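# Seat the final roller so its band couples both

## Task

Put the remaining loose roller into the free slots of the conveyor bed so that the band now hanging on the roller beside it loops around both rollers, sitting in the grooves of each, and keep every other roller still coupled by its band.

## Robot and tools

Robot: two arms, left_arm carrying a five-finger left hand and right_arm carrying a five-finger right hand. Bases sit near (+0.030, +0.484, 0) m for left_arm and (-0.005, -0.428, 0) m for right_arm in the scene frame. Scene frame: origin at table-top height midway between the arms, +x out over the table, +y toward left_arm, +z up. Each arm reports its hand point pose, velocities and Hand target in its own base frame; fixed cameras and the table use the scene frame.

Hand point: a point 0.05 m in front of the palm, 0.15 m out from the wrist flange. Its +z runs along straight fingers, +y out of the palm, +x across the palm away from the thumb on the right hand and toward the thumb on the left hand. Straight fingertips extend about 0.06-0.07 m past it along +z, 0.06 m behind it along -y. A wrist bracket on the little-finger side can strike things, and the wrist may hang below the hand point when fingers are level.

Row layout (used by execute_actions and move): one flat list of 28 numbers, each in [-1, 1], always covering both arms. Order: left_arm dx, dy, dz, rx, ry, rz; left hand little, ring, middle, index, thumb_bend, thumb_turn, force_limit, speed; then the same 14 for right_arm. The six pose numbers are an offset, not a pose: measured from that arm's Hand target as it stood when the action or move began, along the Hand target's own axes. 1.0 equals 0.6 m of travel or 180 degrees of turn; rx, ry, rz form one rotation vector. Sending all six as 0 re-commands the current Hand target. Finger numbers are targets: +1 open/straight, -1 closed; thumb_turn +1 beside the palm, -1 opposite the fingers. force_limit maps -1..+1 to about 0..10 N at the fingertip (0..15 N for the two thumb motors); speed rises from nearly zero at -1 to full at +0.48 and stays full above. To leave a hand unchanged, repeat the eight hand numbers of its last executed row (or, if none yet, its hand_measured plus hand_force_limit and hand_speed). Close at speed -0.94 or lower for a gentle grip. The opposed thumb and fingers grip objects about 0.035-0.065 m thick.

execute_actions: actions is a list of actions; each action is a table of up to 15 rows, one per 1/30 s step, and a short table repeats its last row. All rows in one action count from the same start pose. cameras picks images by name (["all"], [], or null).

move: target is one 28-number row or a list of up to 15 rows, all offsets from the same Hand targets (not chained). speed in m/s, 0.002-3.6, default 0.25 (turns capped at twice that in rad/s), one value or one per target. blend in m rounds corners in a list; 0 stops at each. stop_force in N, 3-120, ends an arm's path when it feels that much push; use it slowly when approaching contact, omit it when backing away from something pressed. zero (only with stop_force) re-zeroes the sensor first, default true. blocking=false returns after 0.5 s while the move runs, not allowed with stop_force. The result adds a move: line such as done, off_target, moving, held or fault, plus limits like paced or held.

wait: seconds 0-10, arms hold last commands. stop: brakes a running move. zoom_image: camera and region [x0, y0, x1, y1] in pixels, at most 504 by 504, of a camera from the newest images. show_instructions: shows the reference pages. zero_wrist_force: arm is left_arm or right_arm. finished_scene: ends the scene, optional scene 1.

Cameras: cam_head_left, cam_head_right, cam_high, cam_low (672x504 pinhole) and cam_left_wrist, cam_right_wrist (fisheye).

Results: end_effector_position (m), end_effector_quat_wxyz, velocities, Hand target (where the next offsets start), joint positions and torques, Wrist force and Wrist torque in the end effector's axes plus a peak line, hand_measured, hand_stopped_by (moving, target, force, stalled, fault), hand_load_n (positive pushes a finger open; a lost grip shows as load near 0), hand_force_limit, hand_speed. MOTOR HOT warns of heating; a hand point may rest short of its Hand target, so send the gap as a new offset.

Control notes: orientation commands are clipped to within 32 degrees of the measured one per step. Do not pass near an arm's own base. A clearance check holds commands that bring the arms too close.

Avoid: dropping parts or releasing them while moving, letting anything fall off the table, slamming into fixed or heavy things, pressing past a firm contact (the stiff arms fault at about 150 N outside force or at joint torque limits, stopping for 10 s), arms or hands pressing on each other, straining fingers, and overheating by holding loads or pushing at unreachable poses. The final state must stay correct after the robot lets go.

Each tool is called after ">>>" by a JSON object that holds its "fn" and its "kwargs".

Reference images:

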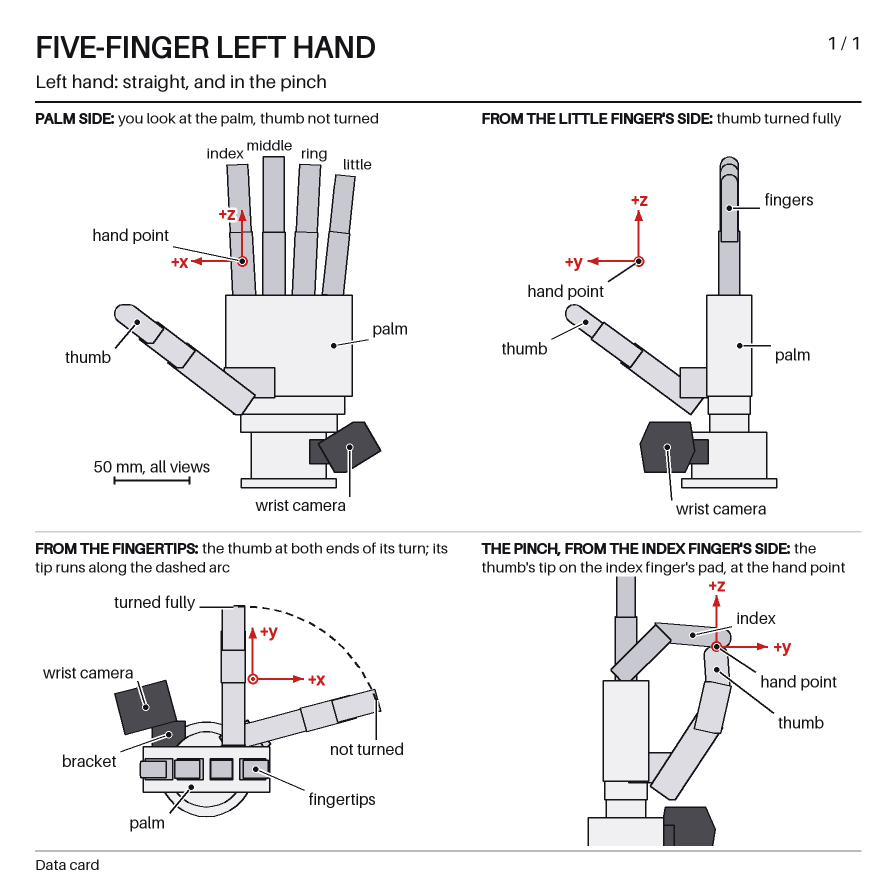

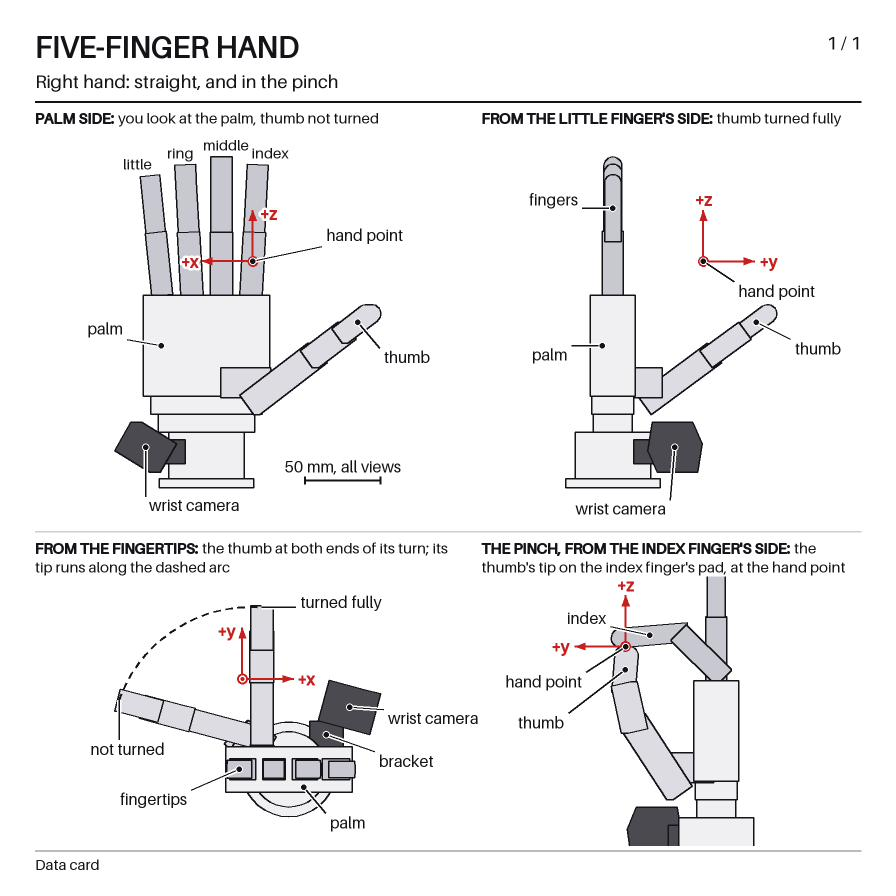

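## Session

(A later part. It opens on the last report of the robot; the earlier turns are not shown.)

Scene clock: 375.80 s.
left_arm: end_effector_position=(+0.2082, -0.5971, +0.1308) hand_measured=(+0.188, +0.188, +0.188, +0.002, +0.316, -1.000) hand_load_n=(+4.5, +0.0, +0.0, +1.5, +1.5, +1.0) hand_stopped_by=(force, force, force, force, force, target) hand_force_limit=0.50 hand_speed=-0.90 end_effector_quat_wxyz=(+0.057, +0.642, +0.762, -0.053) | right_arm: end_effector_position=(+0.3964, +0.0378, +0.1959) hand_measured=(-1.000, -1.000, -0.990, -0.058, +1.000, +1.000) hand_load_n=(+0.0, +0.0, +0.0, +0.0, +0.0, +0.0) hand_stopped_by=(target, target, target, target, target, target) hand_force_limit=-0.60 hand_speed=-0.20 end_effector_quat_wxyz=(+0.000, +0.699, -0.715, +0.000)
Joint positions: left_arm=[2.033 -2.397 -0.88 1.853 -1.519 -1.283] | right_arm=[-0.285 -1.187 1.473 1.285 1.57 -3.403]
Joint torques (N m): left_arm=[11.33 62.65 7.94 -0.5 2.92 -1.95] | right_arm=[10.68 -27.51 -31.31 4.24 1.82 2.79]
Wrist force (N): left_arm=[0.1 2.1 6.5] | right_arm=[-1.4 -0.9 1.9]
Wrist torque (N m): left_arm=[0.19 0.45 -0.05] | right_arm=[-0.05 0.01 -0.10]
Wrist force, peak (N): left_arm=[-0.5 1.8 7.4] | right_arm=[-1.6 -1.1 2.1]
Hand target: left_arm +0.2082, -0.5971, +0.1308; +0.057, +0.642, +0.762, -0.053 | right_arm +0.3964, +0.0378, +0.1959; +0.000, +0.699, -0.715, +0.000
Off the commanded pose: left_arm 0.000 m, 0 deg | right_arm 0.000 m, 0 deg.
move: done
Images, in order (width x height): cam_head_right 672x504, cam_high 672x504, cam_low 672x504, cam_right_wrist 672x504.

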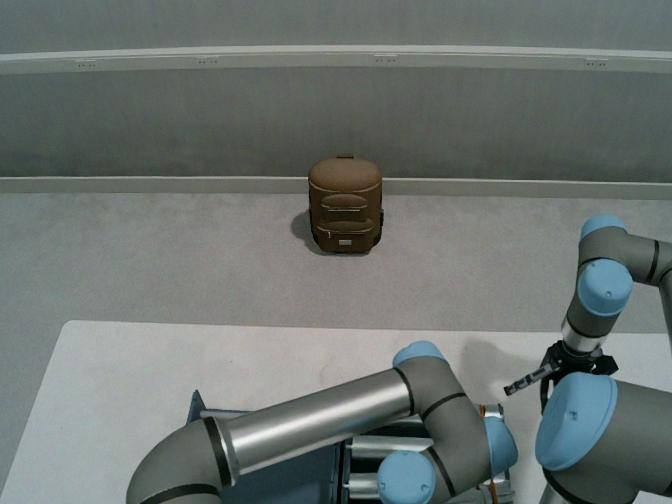

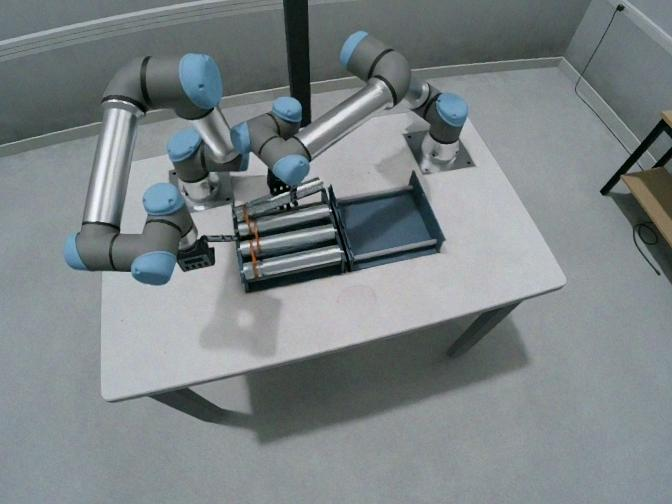

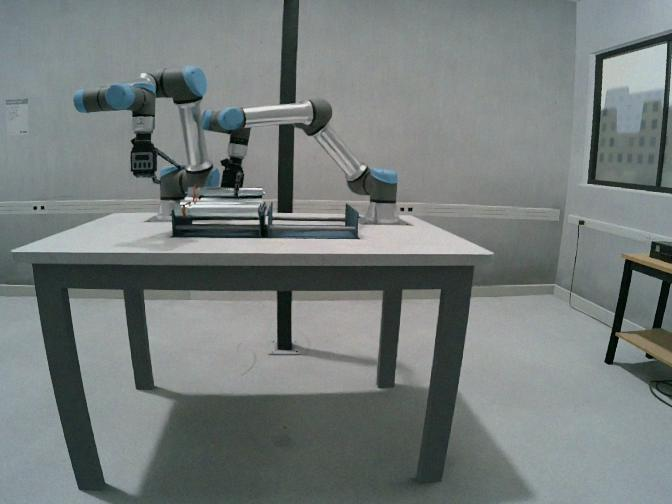

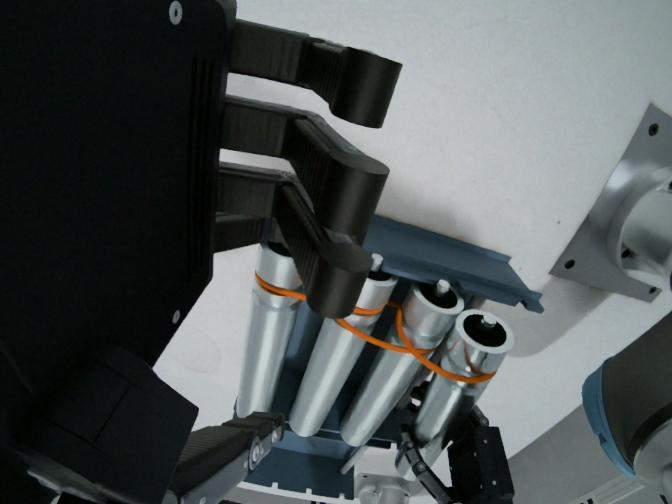

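>>> {"fn": "zoom_image", "kwargs": {"camera": "cam_head_right", "region": [460, 400, 540, 504]}}

>>> {"fn": "execute_actions", "kwargs": {"actions": [], "cameras": ["cam_head_left"]}}

>>> {"fn": "zoom_image", "kwargs": {"camera": "cam_head_left", "region": [330, 400, 540, 504]}}

Scaled by 4.846 from the camera's 672x504 image, which has a finer 960x720 frame.

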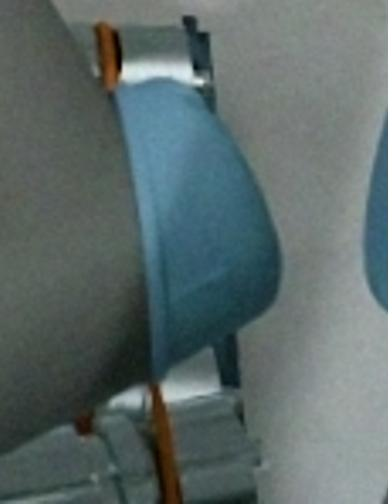

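Scene clock: 377.00 s.
left_arm: end_effector_position=(+0.2082, -0.5971, +0.1308) hand_measured=(+0.188, +0.188, +0.188, +0.002, +0.316, -1.000) hand_load_n=(+4.0, +0.0, +0.0, +1.5, +1.5, +1.0) hand_stopped_by=(force, force, force, force, force, target) hand_force_limit=0.50 hand_speed=-0.90 end_effector_quat_wxyz=(+0.057, +0.642, +0.762, -0.053) | right_arm: end_effector_position=(+0.3964, +0.0378, +0.1959) hand_measured=(-1.000, -1.000, -0.990, -0.058, +1.000, +1.000) hand_load_n=(+0.0, +0.0, +0.5, +0.0, +0.0, +0.0) hand_stopped_by=(target, target, target, target, target, target) hand_force_limit=-0.60 hand_speed=-0.20 end_effector_quat_wxyz=(+0.000, +0.699, -0.715, +0.000)
Joint positions: left_arm=[2.033 -2.397 -0.88 1.854 -1.519 -1.283] | right_arm=[-0.285 -1.187 1.473 1.285 1.57 -3.403]
Joint velocities: within noise
Joint torques (N m): left_arm=[13.09 62.81 8.66 -0.36 2.81 -1.94] | right_arm=[10.71 -27.37 -32.01 4.15 1.66 2.73]
Wrist force (N): left_arm=[0.0 1.9 6.8] | right_arm=[-1.4 -1.0 1.8]
Wrist torque (N m): left_arm=[0.14 0.49 -0.05] | right_arm=[-0.05 0.01 -0.11]
Wrist force, peak (N): left_arm=[0.3 2.1 6.9] | right_arm=[-1.5 -1.3 2.0]
Hand target: left_arm +0.2082, -0.5971, +0.1308; +0.057, +0.642, +0.762, -0.053 | right_arm +0.3964, +0.0378, +0.1959; +0.000, +0.699, -0.715, +0.000
Off the commanded pose: left_arm 0.000 m, 0 deg | right_arm 0.000 m, 0 deg.
Images, in order (width x height): cam_head_left 672x504.

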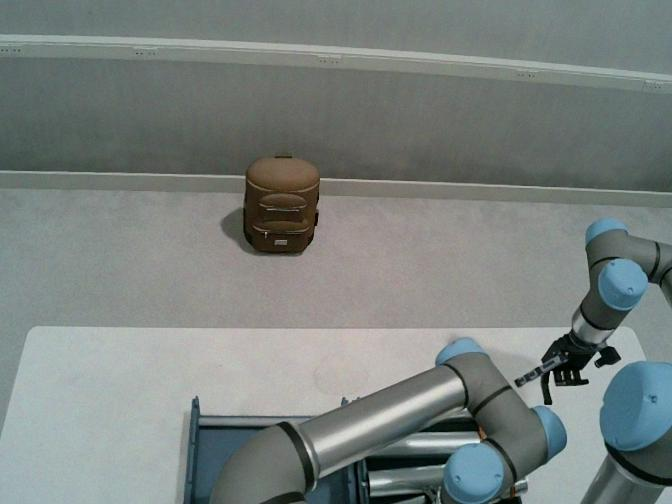

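Scaled by 2.400 from the camera's 672x504 image, which has a finer 960x720 frame.

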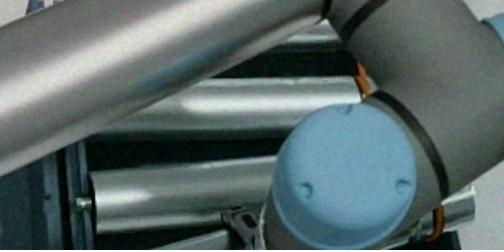

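>>> {"fn": "execute_actions", "kwargs": {"actions": [], "cameras": ["cam_high"]}}

>>> {"fn": "zoom_image", "kwargs": {"camera": "cam_high", "region": [228, 200, 258, 230]}}

>>> {"fn": "zoom_image", "kwargs": {"camera": "cam_high", "region": [230, 236, 260, 266]}}

>>> {"fn": "zoom_image", "kwargs": {"camera": "cam_high", "region": [230, 256, 270, 296]}}

Scene clock: 377.57 s.
left_arm: end_effector_position=(+0.2082, -0.5971, +0.1308) hand_measured=(+0.188, +0.188, +0.188, +0.002, +0.316, -1.000) hand_load_n=(+4.0, +0.0, +0.0, +2.0, +1.5, +1.0) hand_stopped_by=(force, force, force, force, force, target) hand_force_limit=0.50 hand_speed=-0.90 end_effector_quat_wxyz=(+0.057, +0.642, +0.762, -0.053) | right_arm: end_effector_position=(+0.3964, +0.0378, +0.1959) hand_measured=(-1.000, -1.000, -0.990, -0.058, +1.000, +1.000) hand_load_n=(+0.0, +0.0, +0.0, +0.0, +0.0, +0.0) hand_stopped_by=(target, target, target, target, target, target) hand_force_limit=-0.60 hand_speed=-0.20 end_effector_quat_wxyz=(+0.000, +0.699, -0.715, +0.000)
Joint positions: left_arm=[2.033 -2.397 -0.88 1.854 -1.519 -1.283] | right_arm=[-0.285 -1.187 1.473 1.285 1.57 -3.403]
Joint velocities: within noise
Joint torques (N m): left_arm=[11.77 62.31 8.74 -0.35 2.7 -1.79] | right_arm=[10.44 -28.05 -32.07 4.15 1.7 2.71]
Wrist force (N): left_arm=[-0.2 2.0 6.6] | right_arm=[-1.5 -0.8 1.7]
Wrist torque (N m): left_arm=[0.17 0.51 -0.07] | right_arm=[-0.01 0.02 -0.10]
Wrist force, peak (N): left_arm=[-0.1 2.1 6.8] | right_arm=[-1.7 -1.1 1.9]
Hand target: left_arm +0.2082, -0.5971, +0.1308; +0.057, +0.642, +0.762, -0.053 | right_arm +0.3964, +0.0378, +0.1959; +0.000, +0.699, -0.715, +0.000
Off the commanded pose: left_arm 0.000 m, 0 deg | right_arm 0.000 m, 0 deg.
Images, in order (width x height): cam_high 672x504.

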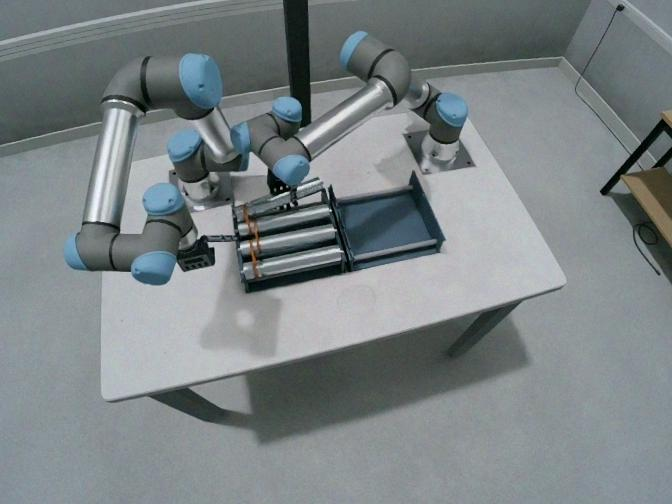

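Scaled by 16.800 from the camera's 672x504 image, which has a finer 960x720 frame.

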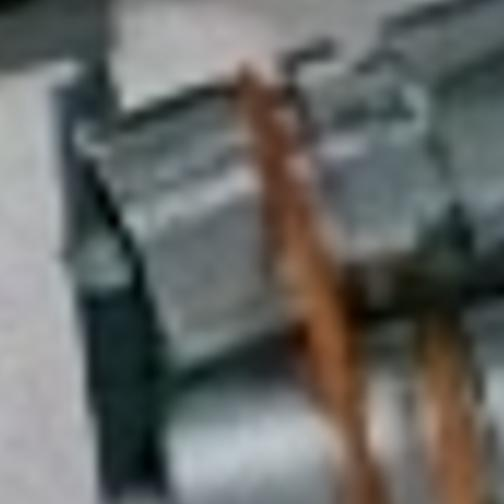

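Scaled by 16.800 from the camera's 672x504 image, which has a finer 960x720 frame.

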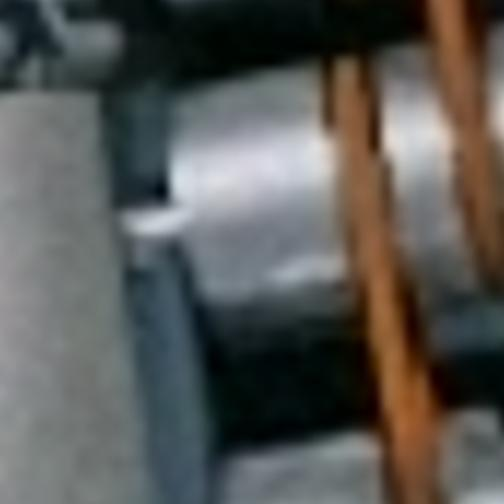

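Scaled by 12.600 from the camera's 672x504 image, which has a finer 960x720 frame.

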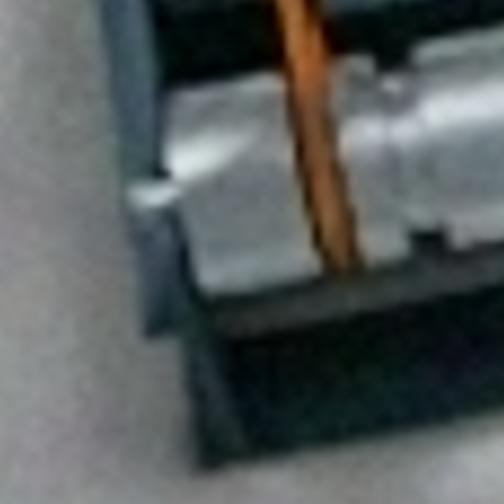

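>>> {"fn": "move", "kwargs": {"target": [[0.006,0.0073,0.0256,0.0031,0.0002,0.0197,-0.6,-0.6,-0.6,-0.96,-0.9,-1,0.5,-0.9, 0,0,0,0,0,0,-1,-1,-0.99,-0.05,1,1,-0.6,-0.2]], "speed": 0.04, "stop_force": 6, "cameras": ["cam_right_wrist","cam_low","cam_high"]}}

>>> {"fn": "zoom_image", "kwargs": {"camera": "cam_right_wrist", "region": [300, 200, 540, 400]}}

>>> {"fn": "zoom_image", "kwargs": {"camera": "cam_low", "region": [176, 165, 276, 225]}}

>>> {"fn": "zoom_image", "kwargs": {"camera": "cam_high", "region": [300, 172, 350, 212]}}

Scene clock: 380.63 s.
left_arm: end_effector_position=(+0.2122, -0.5953, +0.1150) hand_measured=(+0.188, +0.188, +0.188, +0.002, +0.316, -1.000) hand_load_n=(+3.5, +0.0, +0.0, +3.0, +1.0, +0.0) hand_stopped_by=(force, force, force, force, force, target) hand_force_limit=0.50 hand_speed=-0.90 end_effector_quat_wxyz=(+0.056, +0.666, +0.742, -0.055) | right_arm: end_effector_position=(+0.3964, +0.0378, +0.1959) hand_measured=(-1.000, -1.000, -0.990, -0.058, +1.000, +1.000) hand_load_n=(+0.0, +0.0, +0.0, +0.0, +0.0, +0.0) hand_stopped_by=(target, target, target, target, target, target) hand_force_limit=-0.60 hand_speed=-0.20 end_effector_quat_wxyz=(+0.000, +0.699, -0.715, +0.000)
Joint positions: left_arm=[2.043 -2.391 -0.932 1.895 -1.509 -1.211] | right_arm=[-0.285 -1.187 1.473 1.285 1.57 -3.403]
Joint torques (N m): left_arm=[13.2 60.25 7.42 -0.81 2.6 1.99] | right_arm=[10.11 -27.55 -31.75 4.09 1.73 2.81]
Wrist force (N): left_arm=[-0.8 1.0 6.2] | right_arm=[-1.2 -1.0 2.0]
Wrist torque (N m): left_arm=[0.15 0.36 0.06] | right_arm=[-0.08 -0.03 -0.10]
Wrist force, peak (N): left_arm=[0.0 2.0 6.9] | right_arm=[-1.6 -1.3 2.0]
Hand target: left_arm +0.2122, -0.5953, +0.1150; +0.056, +0.666, +0.742, -0.055 | right_arm +0.3964, +0.0378, +0.1959; +0.000, +0.699, -0.715, +0.000
Off the commanded pose: left_arm 0.000 m, 0 deg | right_arm 0.000 m, 0 deg.
move: done
Images, in order (width x height): cam_high 672x504, cam_low 672x504, cam_right_wrist 672x504.

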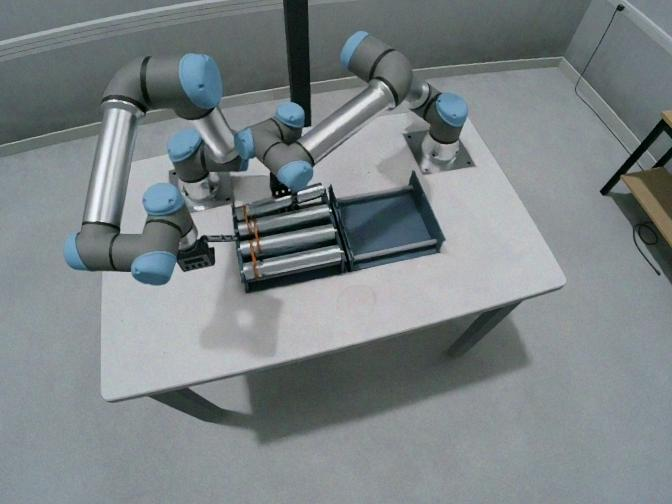

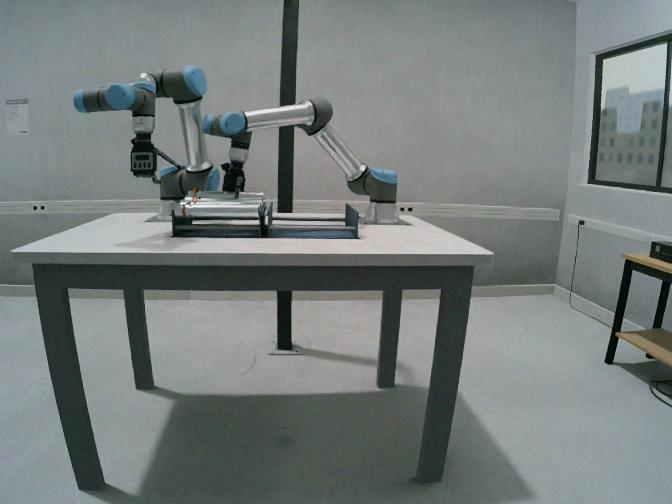

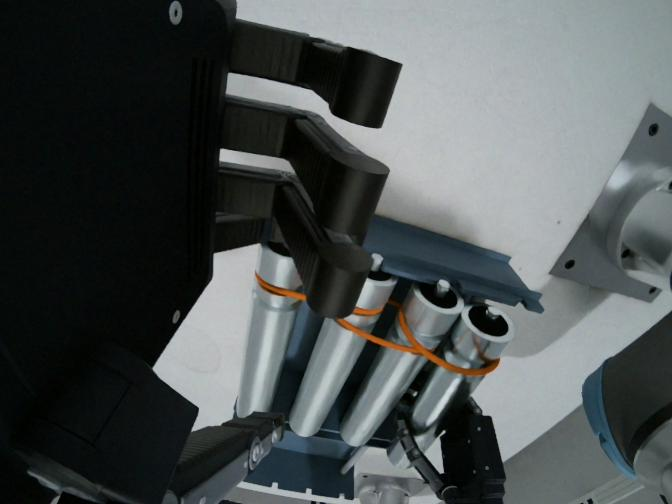

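Scaled by 2.100 from the camera's 672x504 image, which has a finer 960x720 frame.

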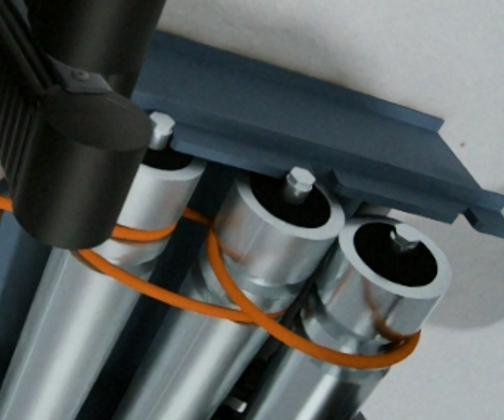

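Scaled by 5.040 from the camera's 672x504 image, which has a finer 960x720 frame.

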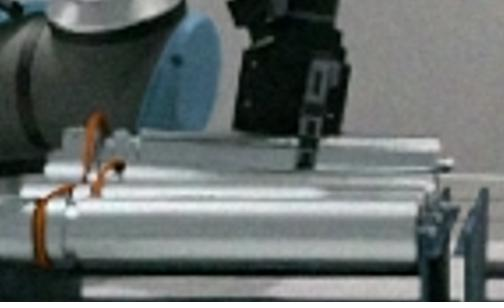

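Scaled by 10.080 from the camera's 672x504 image, which has a finer 960x720 frame.

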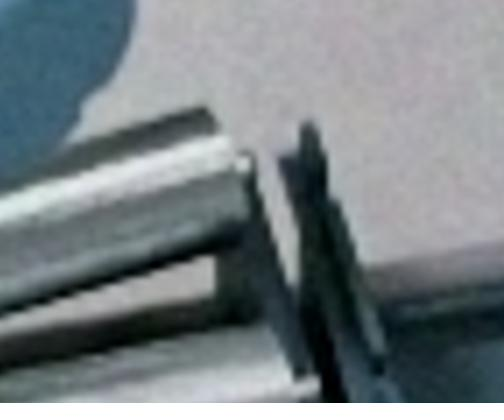

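>>> {"fn": "move", "kwargs": {"target": [[0.0013,0.0001,0.0082,0.0009,-0.0095,-0.0001,-0.6,-0.6,-0.6,-0.96,-0.9,-1,0.5,-0.9, 0,0,0,0,0,0,-1,-1,-0.99,-0.05,1,1,-0.6,-0.2]], "speed": 0.03, "cameras": []}}

>>> {"fn": "move", "kwargs": {"target": [[0.0031,0.0001,0.0198,0,0,0,-0.6,-0.6,-0.6,-0.96,-0.9,-1,0.5,-0.9, 0,0,0,0,0,0,-1,-1,-0.99,-0.05,1,1,-0.6,-0.2]], "speed": 0.02, "stop_force": 4, "cameras": ["cam_right_wrist","cam_low","cam_high"]}}

>>> {"fn": "zoom_image", "kwargs": {"camera": "cam_right_wrist", "region": [300, 200, 540, 400]}}

>>> {"fn": "zoom_image", "kwargs": {"camera": "cam_low", "region": [176, 165, 276, 225]}}

>>> {"fn": "zoom_image", "kwargs": {"camera": "cam_high", "region": [300, 172, 350, 212]}}

Scene clock: 382.80 s.
left_arm: end_effector_position=(+0.2122, -0.5953, +0.1100) hand_measured=(+0.188, +0.188, +0.188, +0.002, +0.316, -1.000) hand_load_n=(+3.5, +0.0, +0.0, +2.5, +1.0, +0.0) hand_stopped_by=(force, force, force, force, force, target) hand_force_limit=0.50 hand_speed=-0.90 end_effector_quat_wxyz=(+0.066, +0.665, +0.741, -0.066) | right_arm: end_effector_position=(+0.3964, +0.0378, +0.1959) hand_measured=(-1.000, -1.000, -0.990, -0.058, +1.000, +1.000) hand_load_n=(+0.0, +0.0, +0.0, +0.0, +0.0, +0.0) hand_stopped_by=(target, target, target, target, target, target) hand_force_limit=-0.60 hand_speed=-0.20 end_effector_quat_wxyz=(+0.000, +0.699, -0.715, +0.000)
Joint positions: left_arm=[2.049 -2.37 -0.976 1.945 -1.495 -1.208] | right_arm=[-0.285 -1.187 1.473 1.285 1.57 -3.403]
Joint torques (N m): left_arm=[12.11 59.69 8.3 -0.16 2.93 2.17] | right_arm=[9.52 -27.47 -31.7 4.11 1.76 2.8]
Wrist force (N): left_arm=[1.1 1.3 6.3] | right_arm=[-1.4 -1.1 1.8]
Wrist torque (N m): left_arm=[0.20 0.32 0.04] | right_arm=[-0.07 0.00 -0.11]
Wrist force, peak (N): left_arm=[0.6 1.4 6.9] | right_arm=[-1.6 -1.0 2.1]
Hand target: left_arm +0.2122, -0.5953, +0.1100; +0.066, +0.665, +0.741, -0.066 | right_arm +0.3964, +0.0378, +0.1959; +0.000, +0.699, -0.715, +0.000
Off the commanded pose: left_arm 0.000 m, 0 deg | right_arm 0.000 m, 0 deg.
move: done
No camera images: "cameras" was empty.

Scene clock: 384.27 s.
left_arm: end_effector_position=(+0.2122, -0.5956, +0.0980) hand_measured=(+0.188, +0.188, +0.188, +0.002, +0.316, -1.000) hand_load_n=(+2.5, +0.0, +0.0, +1.5, +0.0, +0.0) hand_stopped_by=(force, force, force, force, force, target) hand_force_limit=0.50 hand_speed=-0.90 end_effector_quat_wxyz=(+0.066, +0.665, +0.741, -0.066) | right_arm: end_effector_position=(+0.3964, +0.0378, +0.1959) hand_measured=(-1.000, -1.000, -0.990, -0.058, +1.000, +1.000) hand_load_n=(+0.0, +0.0, +0.0, +0.0, +0.0, -0.5) hand_stopped_by=(target, target, target, target, target, target) hand_force_limit=-0.60 hand_speed=-0.20 end_effector_quat_wxyz=(+0.000, +0.699, -0.715, +0.000)
Joint positions: left_arm=[2.048 -2.378 -0.993 1.97 -1.495 -1.208] | right_arm=[-0.285 -1.187 1.473 1.285 1.57 -3.403]
Joint torques (N m): left_arm=[-12.33 37.17 8.35 -0.6 -1.61 -1.68] | right_arm=[10.48 -27.63 -31.53 4.13 1.69 2.82]
Wrist force (N): left_arm=[-0.5 -0.3 5.8] | right_arm=[-1.3 -0.9 1.9]
Wrist torque (N m): left_arm=[0.16 0.37 -0.10] | right_arm=[-0.04 -0.01 -0.10]
Wrist force, peak (N): left_arm=[1.0 1.2 6.7] | right_arm=[-1.8 -0.7 2.0]
Hand target: left_arm +0.2122, -0.5956, +0.0980; +0.066, +0.665, +0.741, -0.066 | right_arm +0.3964, +0.0378, +0.1959; +0.000, +0.699, -0.715, +0.000
Off the commanded pose: left_arm 0.000 m, 0 deg | right_arm 0.000 m, 0 deg.
move: done
Images, in order (width x height): cam_high 672x504, cam_low 672x504, cam_right_wrist 672x504.

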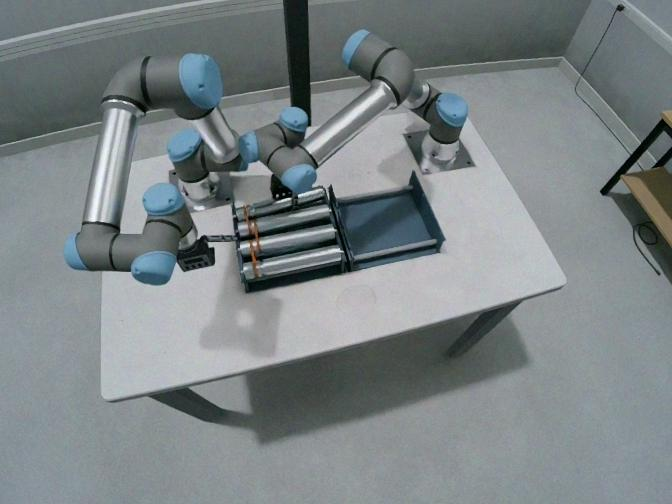

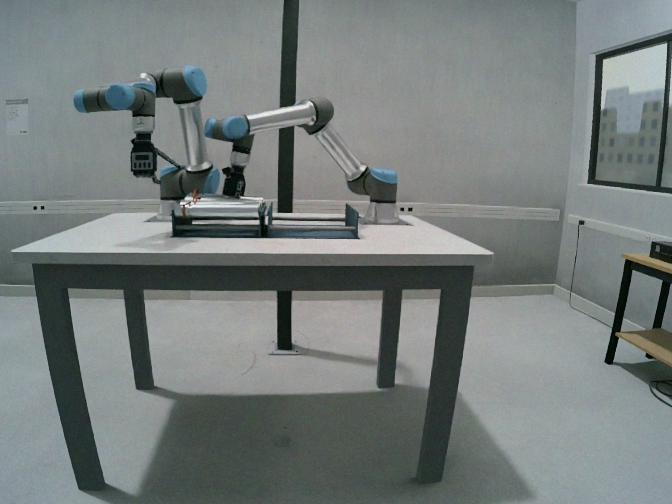

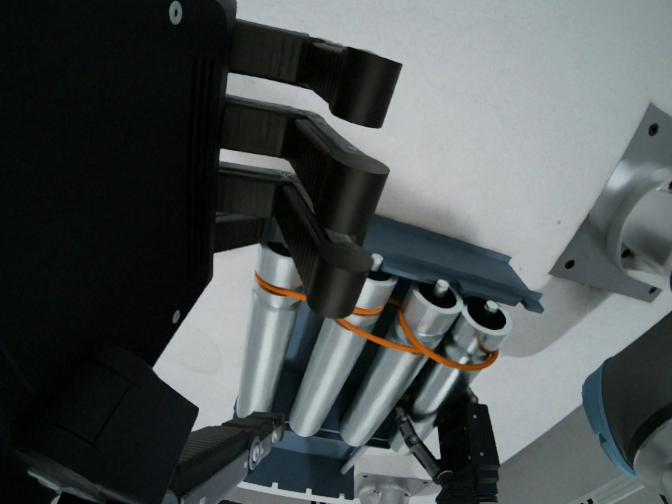

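Scaled by 2.100 from the camera's 672x504 image, which has a finer 960x720 frame.

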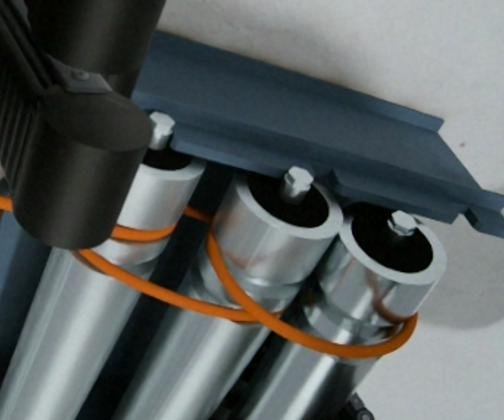

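Scaled by 5.040 from the camera's 672x504 image, which has a finer 960x720 frame.

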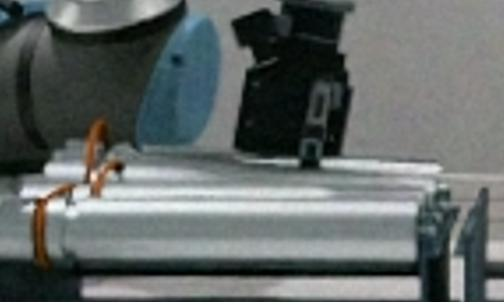

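Scaled by 10.080 from the camera's 672x504 image, which has a finer 960x720 frame.

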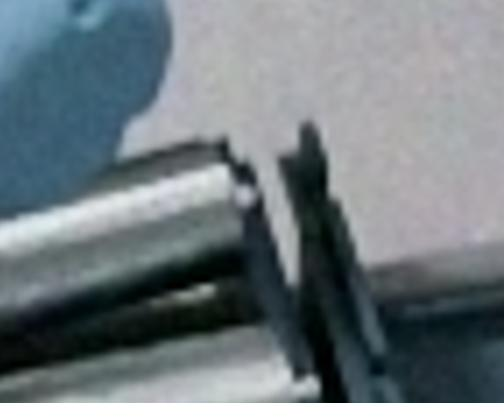

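>>> {"fn": "zoom_image", "kwargs": {"camera": "cam_right_wrist", "region": [400, 280, 530, 410]}}

Scaled by 3.877 from the camera's 672x504 image, which has a finer 960x720 frame.

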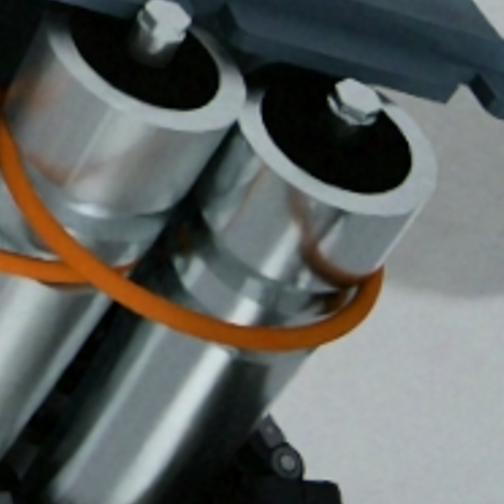

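>>> {"fn": "move", "kwargs": {"target": [[0,0,0,0,0,0,-0.6,-0.6,-0.6,-0.96,-0.9,-1,0.5,-0.9, 0,0,-0.1083,0,0,0,-1,-1,-0.99,1,1,-1,-0.6,0]], "speed": 0.2, "cameras": []}}

>>> {"fn": "move", "kwargs": {"target": [[0,0,0,0,0,0,-0.6,-0.6,-0.6,-0.96,-0.9,-1,0.5,-0.9, -0.1407,0.4163,0,-0.1139,0,0,-1,-1,-0.99,1,1,-1,-0.6,0]], "speed": 0.15, "cameras": ["cam_right_wrist","cam_low","cam_high","cam_head_right"]}}

Scene clock: 388.63 s.
left_arm: end_effector_position=(+0.2122, -0.5956, +0.0980) hand_measured=(+0.188, +0.188, +0.188, +0.002, +0.316, -1.000) hand_load_n=(+2.5, +0.0, +0.0, +1.5, +0.0, +0.0) hand_stopped_by=(force, force, force, force, force, target) hand_force_limit=0.50 hand_speed=-0.90 end_effector_quat_wxyz=(+0.066, +0.665, +0.741, -0.066) | right_arm: end_effector_position=(+0.3963, +0.0378, +0.2609) hand_measured=(-1.000, -1.000, -0.990, +1.000, +1.000, -1.000) hand_load_n=(+0.0, +0.0, +0.0, +0.0, +0.0, +0.0) hand_stopped_by=(target, target, target, target, target, target) hand_force_limit=-0.60 hand_speed=0.00 end_effector_quat_wxyz=(+0.000, +0.699, -0.715, +0.000)
Joint positions: left_arm=[2.048 -2.378 -0.993 1.97 -1.495 -1.208] | right_arm=[-0.285 -1.219 1.348 1.441 1.57 -3.403]
Joint torques (N m): left_arm=[-12.21 35.92 8.06 -0.32 -3.09 0.3] | right_arm=[-2.99 -26.88 -32.15 4.17 1.6 -2.59]
Wrist force (N): left_arm=[-0.3 -0.5 5.9] | right_arm=[-1.5 -1.2 1.8]
Wrist torque (N m): left_arm=[0.12 0.35 -0.08] | right_arm=[-0.09 0.00 -0.12]
Wrist force, peak (N): left_arm=[-0.5 -0.3 6.3] | right_arm=[-1.8 -1.1 2.3]
Hand target: left_arm +0.2122, -0.5956, +0.0980; +0.066, +0.665, +0.741, -0.066 | right_arm +0.3963, +0.0378, +0.2609; +0.000, +0.699, -0.715, +0.000
Off the commanded pose: left_arm 0.000 m, 0 deg | right_arm 0.000 m, 0 deg.
move: done
No camera images: "cameras" was empty.

Scene clock: 390.93 s.
left_arm: end_effector_position=(+0.2122, -0.5956, +0.0980) hand_measured=(+0.188, +0.188, +0.188, +0.002, +0.316, -1.000) hand_load_n=(+2.5, +0.0, +0.5, +2.0, +0.0, +0.0) hand_stopped_by=(force, force, force, force, force, target) hand_force_limit=0.50 hand_speed=-0.90 end_effector_quat_wxyz=(+0.066, +0.665, +0.741, -0.066) | right_arm: end_effector_position=(+0.1486, +0.1279, +0.2607) hand_measured=(-1.000, -1.000, -0.990, +1.000, +1.000, -1.000) hand_load_n=(+0.0, +0.0, +0.0, +0.0, +0.0, +0.0) hand_stopped_by=(target, target, target, target, target, target) hand_force_limit=-0.60 hand_speed=0.00 end_effector_quat_wxyz=(+0.124, +0.688, -0.704, -0.127)
Joint positions: left_arm=[2.048 -2.378 -0.993 1.97 -1.495 -1.208] | right_arm=[-0.139 -1.557 1.943 1.539 1.611 -3.251]
Joint torques (N m): left_arm=[-13.3 36.81 8.37 -0.42 -3.21 1.41] | right_arm=[10.25 -23.9 -4.42 4.6 -1.49 2.73]
Wrist force (N): left_arm=[-0.2 -0.1 6.0] | right_arm=[-1.4 -2.1 1.3]
Wrist torque (N m): left_arm=[0.16 0.34 -0.08] | right_arm=[-0.11 0.00 -0.16]
Wrist force, peak (N): left_arm=[-0.3 -0.1 6.2] | right_arm=[-1.6 -1.6 2.1]
Hand target: left_arm +0.2122, -0.5956, +0.0980; +0.066, +0.665, +0.741, -0.066 | right_arm +0.1485, +0.1279, +0.2607; +0.124, +0.688, -0.704, -0.127
Off the commanded pose: left_arm 0.000 m, 0 deg | right_arm 0.000 m, 0 deg.
move: done
Images, in order (width x height): cam_head_right 672x504, cam_high 672x504, cam_low 672x504, cam_right_wrist 672x504.

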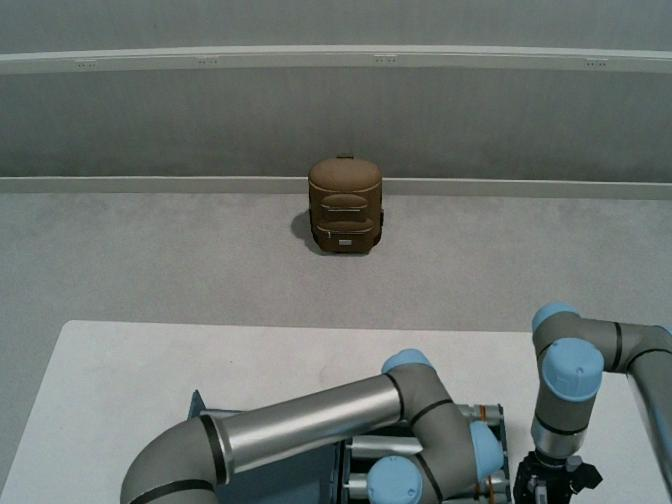

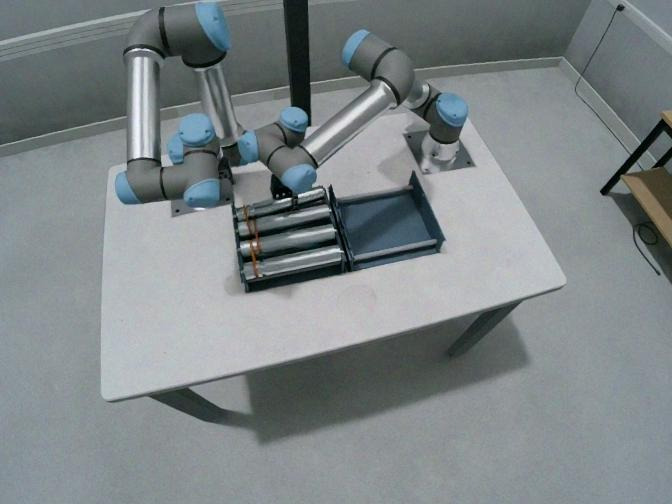

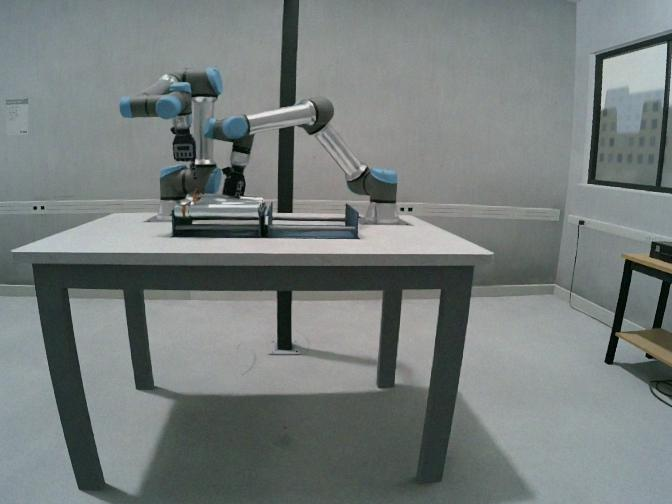

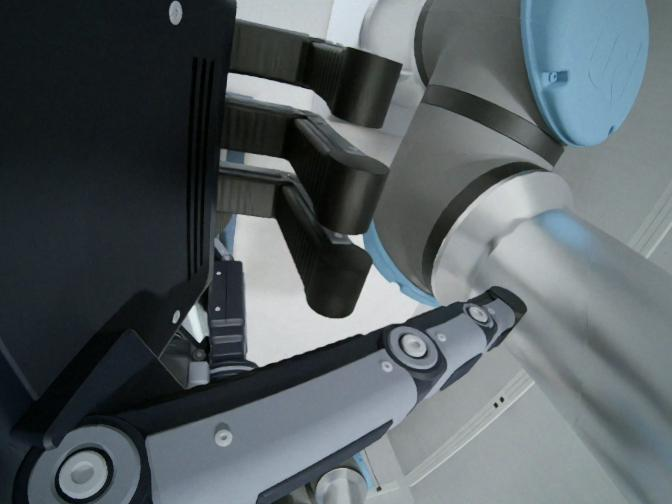

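>>> {"fn": "zoom_image", "kwargs": {"camera": "cam_right_wrist", "region": [180, 150, 420, 400]}}

>>> {"fn": "zoom_image", "kwargs": {"camera": "cam_head_right", "region": [460, 400, 600, 504]}}

>>> {"fn": "zoom_image", "kwargs": {"camera": "cam_high", "region": [170, 150, 270, 250]}}

>>> {"fn": "zoom_image", "kwargs": {"camera": "cam_low", "region": [150, 120, 250, 220]}}

Scaled by 2.016 from the camera's 672x504 image, which has a finer 960x720 frame.

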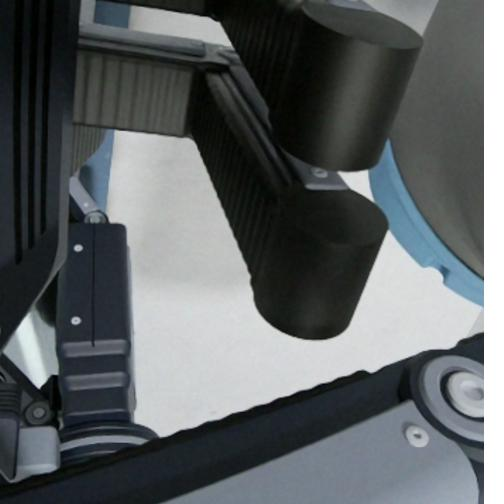

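Scaled by 3.600 from the camera's 672x504 image, which has a finer 960x720 frame.

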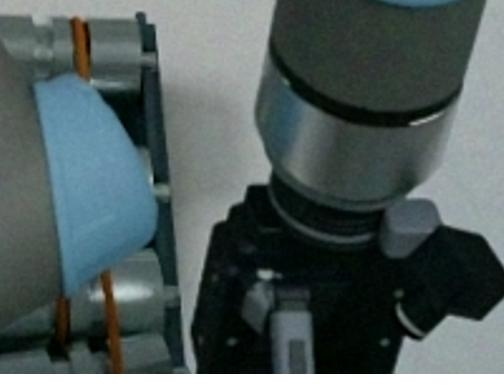

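Scaled by 5.040 from the camera's 672x504 image, which has a finer 960x720 frame.

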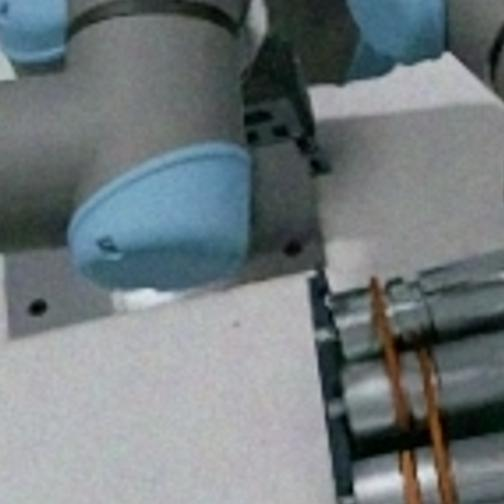

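Scaled by 5.040 from the camera's 672x504 image, which has a finer 960x720 frame.

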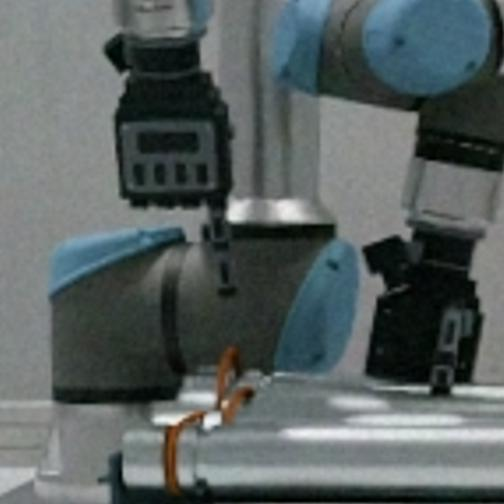

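>>> {"fn": "move", "kwargs": {"target": [[0,0,0,0,0,0,-0.6,-0.6,-0.6,-0.96,-0.9,-1,0.5,-0.9, 0,-0.0292,0.0783,0,0,0,-1,-1,-0.99,1,1,-1,-0.6,0]], "speed": 0.08, "stop_force": 6, "cameras": ["cam_right_wrist","cam_low","cam_high","cam_head_right"]}}

>>> {"fn": "zoom_image", "kwargs": {"camera": "cam_right_wrist", "region": [180, 200, 420, 400]}}

>>> {"fn": "zoom_image", "kwargs": {"camera": "cam_high", "region": [220, 170, 260, 210]}}

>>> {"fn": "zoom_image", "kwargs": {"camera": "cam_low", "region": [170, 150, 230, 210]}}

Scene clock: 393.27 s.
left_arm: end_effector_position=(+0.2122, -0.5956, +0.0980) hand_measured=(+0.188, +0.188, +0.188, +0.002, +0.316, -1.000) hand_load_n=(+2.5, +0.0, +0.0, +2.0, +0.5, +0.0) hand_stopped_by=(force, force, force, force, force, target) hand_force_limit=0.50 hand_speed=-0.90 end_effector_quat_wxyz=(+0.066, +0.665, +0.741, -0.066) | right_arm: end_effector_position=(+0.1485, +0.1279, +0.2105) hand_measured=(-1.000, -1.000, -0.990, +1.000, +1.000, -1.000) hand_load_n=(+0.0, +0.0, +0.0, +0.0, +0.0, +0.0) hand_stopped_by=(target, target, target, target, target, target) hand_force_limit=-0.60 hand_speed=0.00 end_effector_quat_wxyz=(+0.124, +0.688, -0.704, -0.127)
Joint positions: left_arm=[2.048 -2.378 -0.993 1.97 -1.495 -1.208] | right_arm=[-0.139 -1.5 2.026 1.399 1.611 -3.251]
Joint torques (N m): left_arm=[-12.49 36.43 8.23 -0.42 -3.1 1.82] | right_arm=[11.02 -11.49 -2.18 1.6 -1.51 2.91]
Wrist force (N): left_arm=[-0.4 -0.4 5.9] | right_arm=[-1.2 -2.2 1.5]
Wrist torque (N m): left_arm=[0.13 0.36 -0.08] | right_arm=[-0.12 -0.01 -0.16]
Wrist force, peak (N): left_arm=[-0.4 -0.2 6.4] | right_arm=[-1.5 -2.3 2.0]
Hand target: left_arm +0.2122, -0.5956, +0.0980; +0.066, +0.665, +0.741, -0.066 | right_arm +0.1485, +0.1279, +0.2105; +0.124, +0.688, -0.704, -0.127
Off the commanded pose: left_arm 0.000 m, 0 deg | right_arm 0.000 m, 0 deg.
move: done
Images, in order (width x height): cam_head_right 672x504, cam_high 672x504, cam_low 672x504, cam_right_wrist 672x504.

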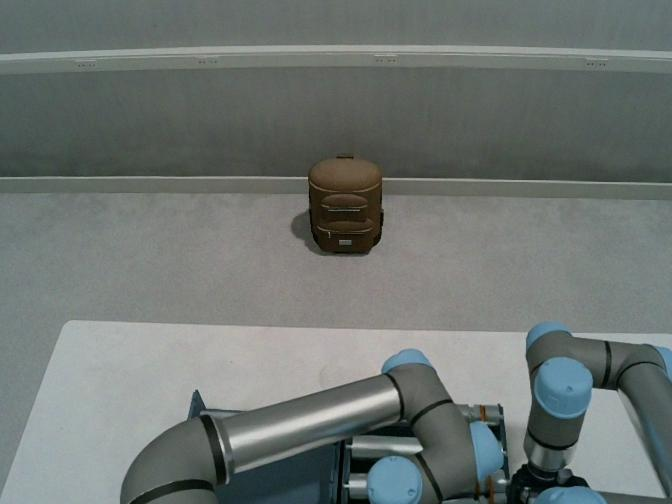

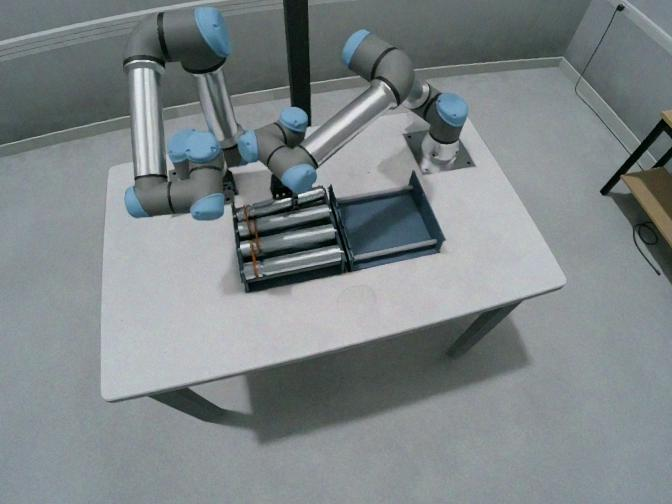

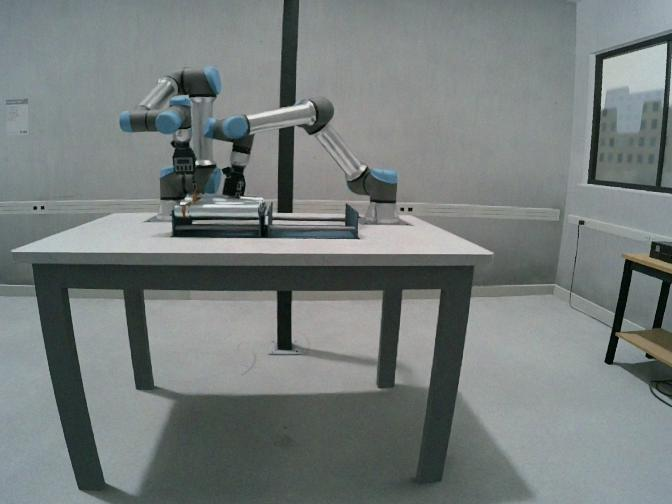

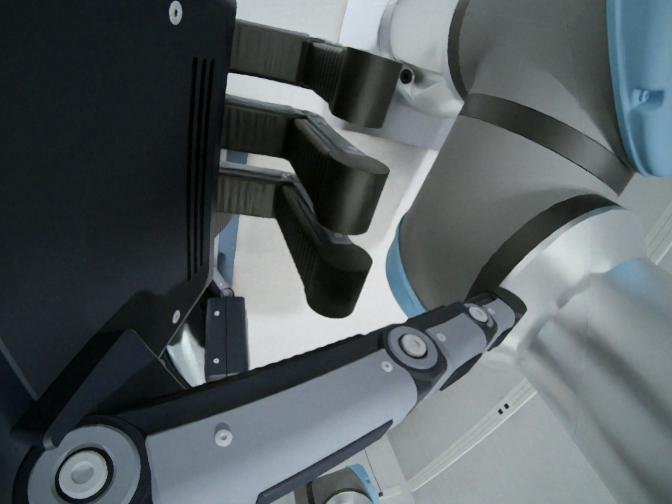

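Scaled by 2.100 from the camera's 672x504 image, which has a finer 960x720 frame.

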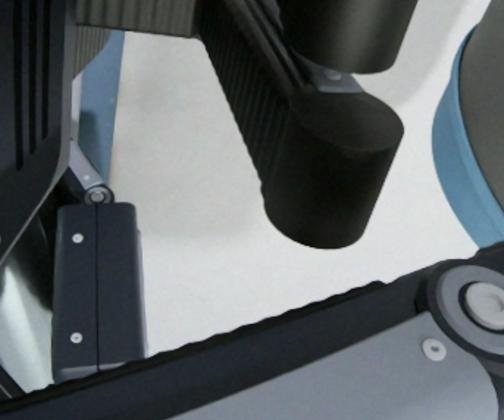

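Scaled by 12.600 from the camera's 672x504 image, which has a finer 960x720 frame.

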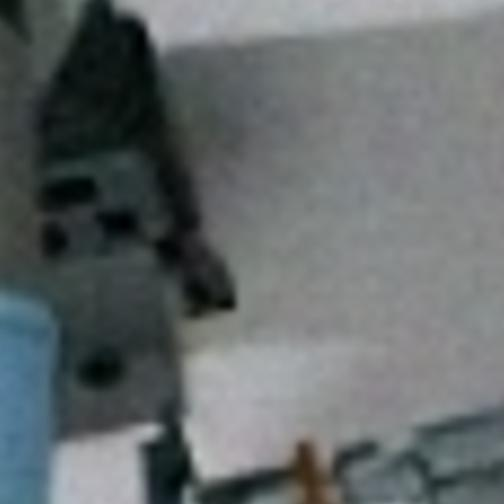

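Scaled by 8.400 from the camera's 672x504 image, which has a finer 960x720 frame.

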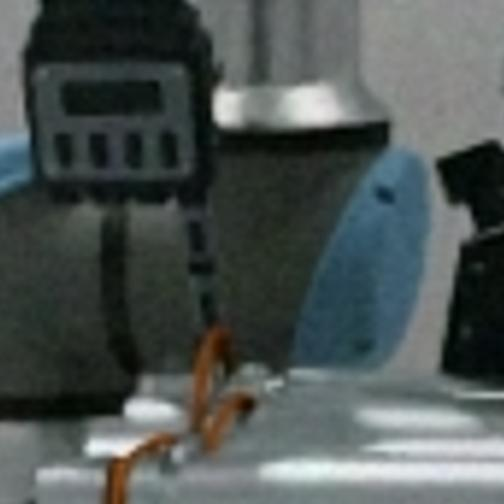

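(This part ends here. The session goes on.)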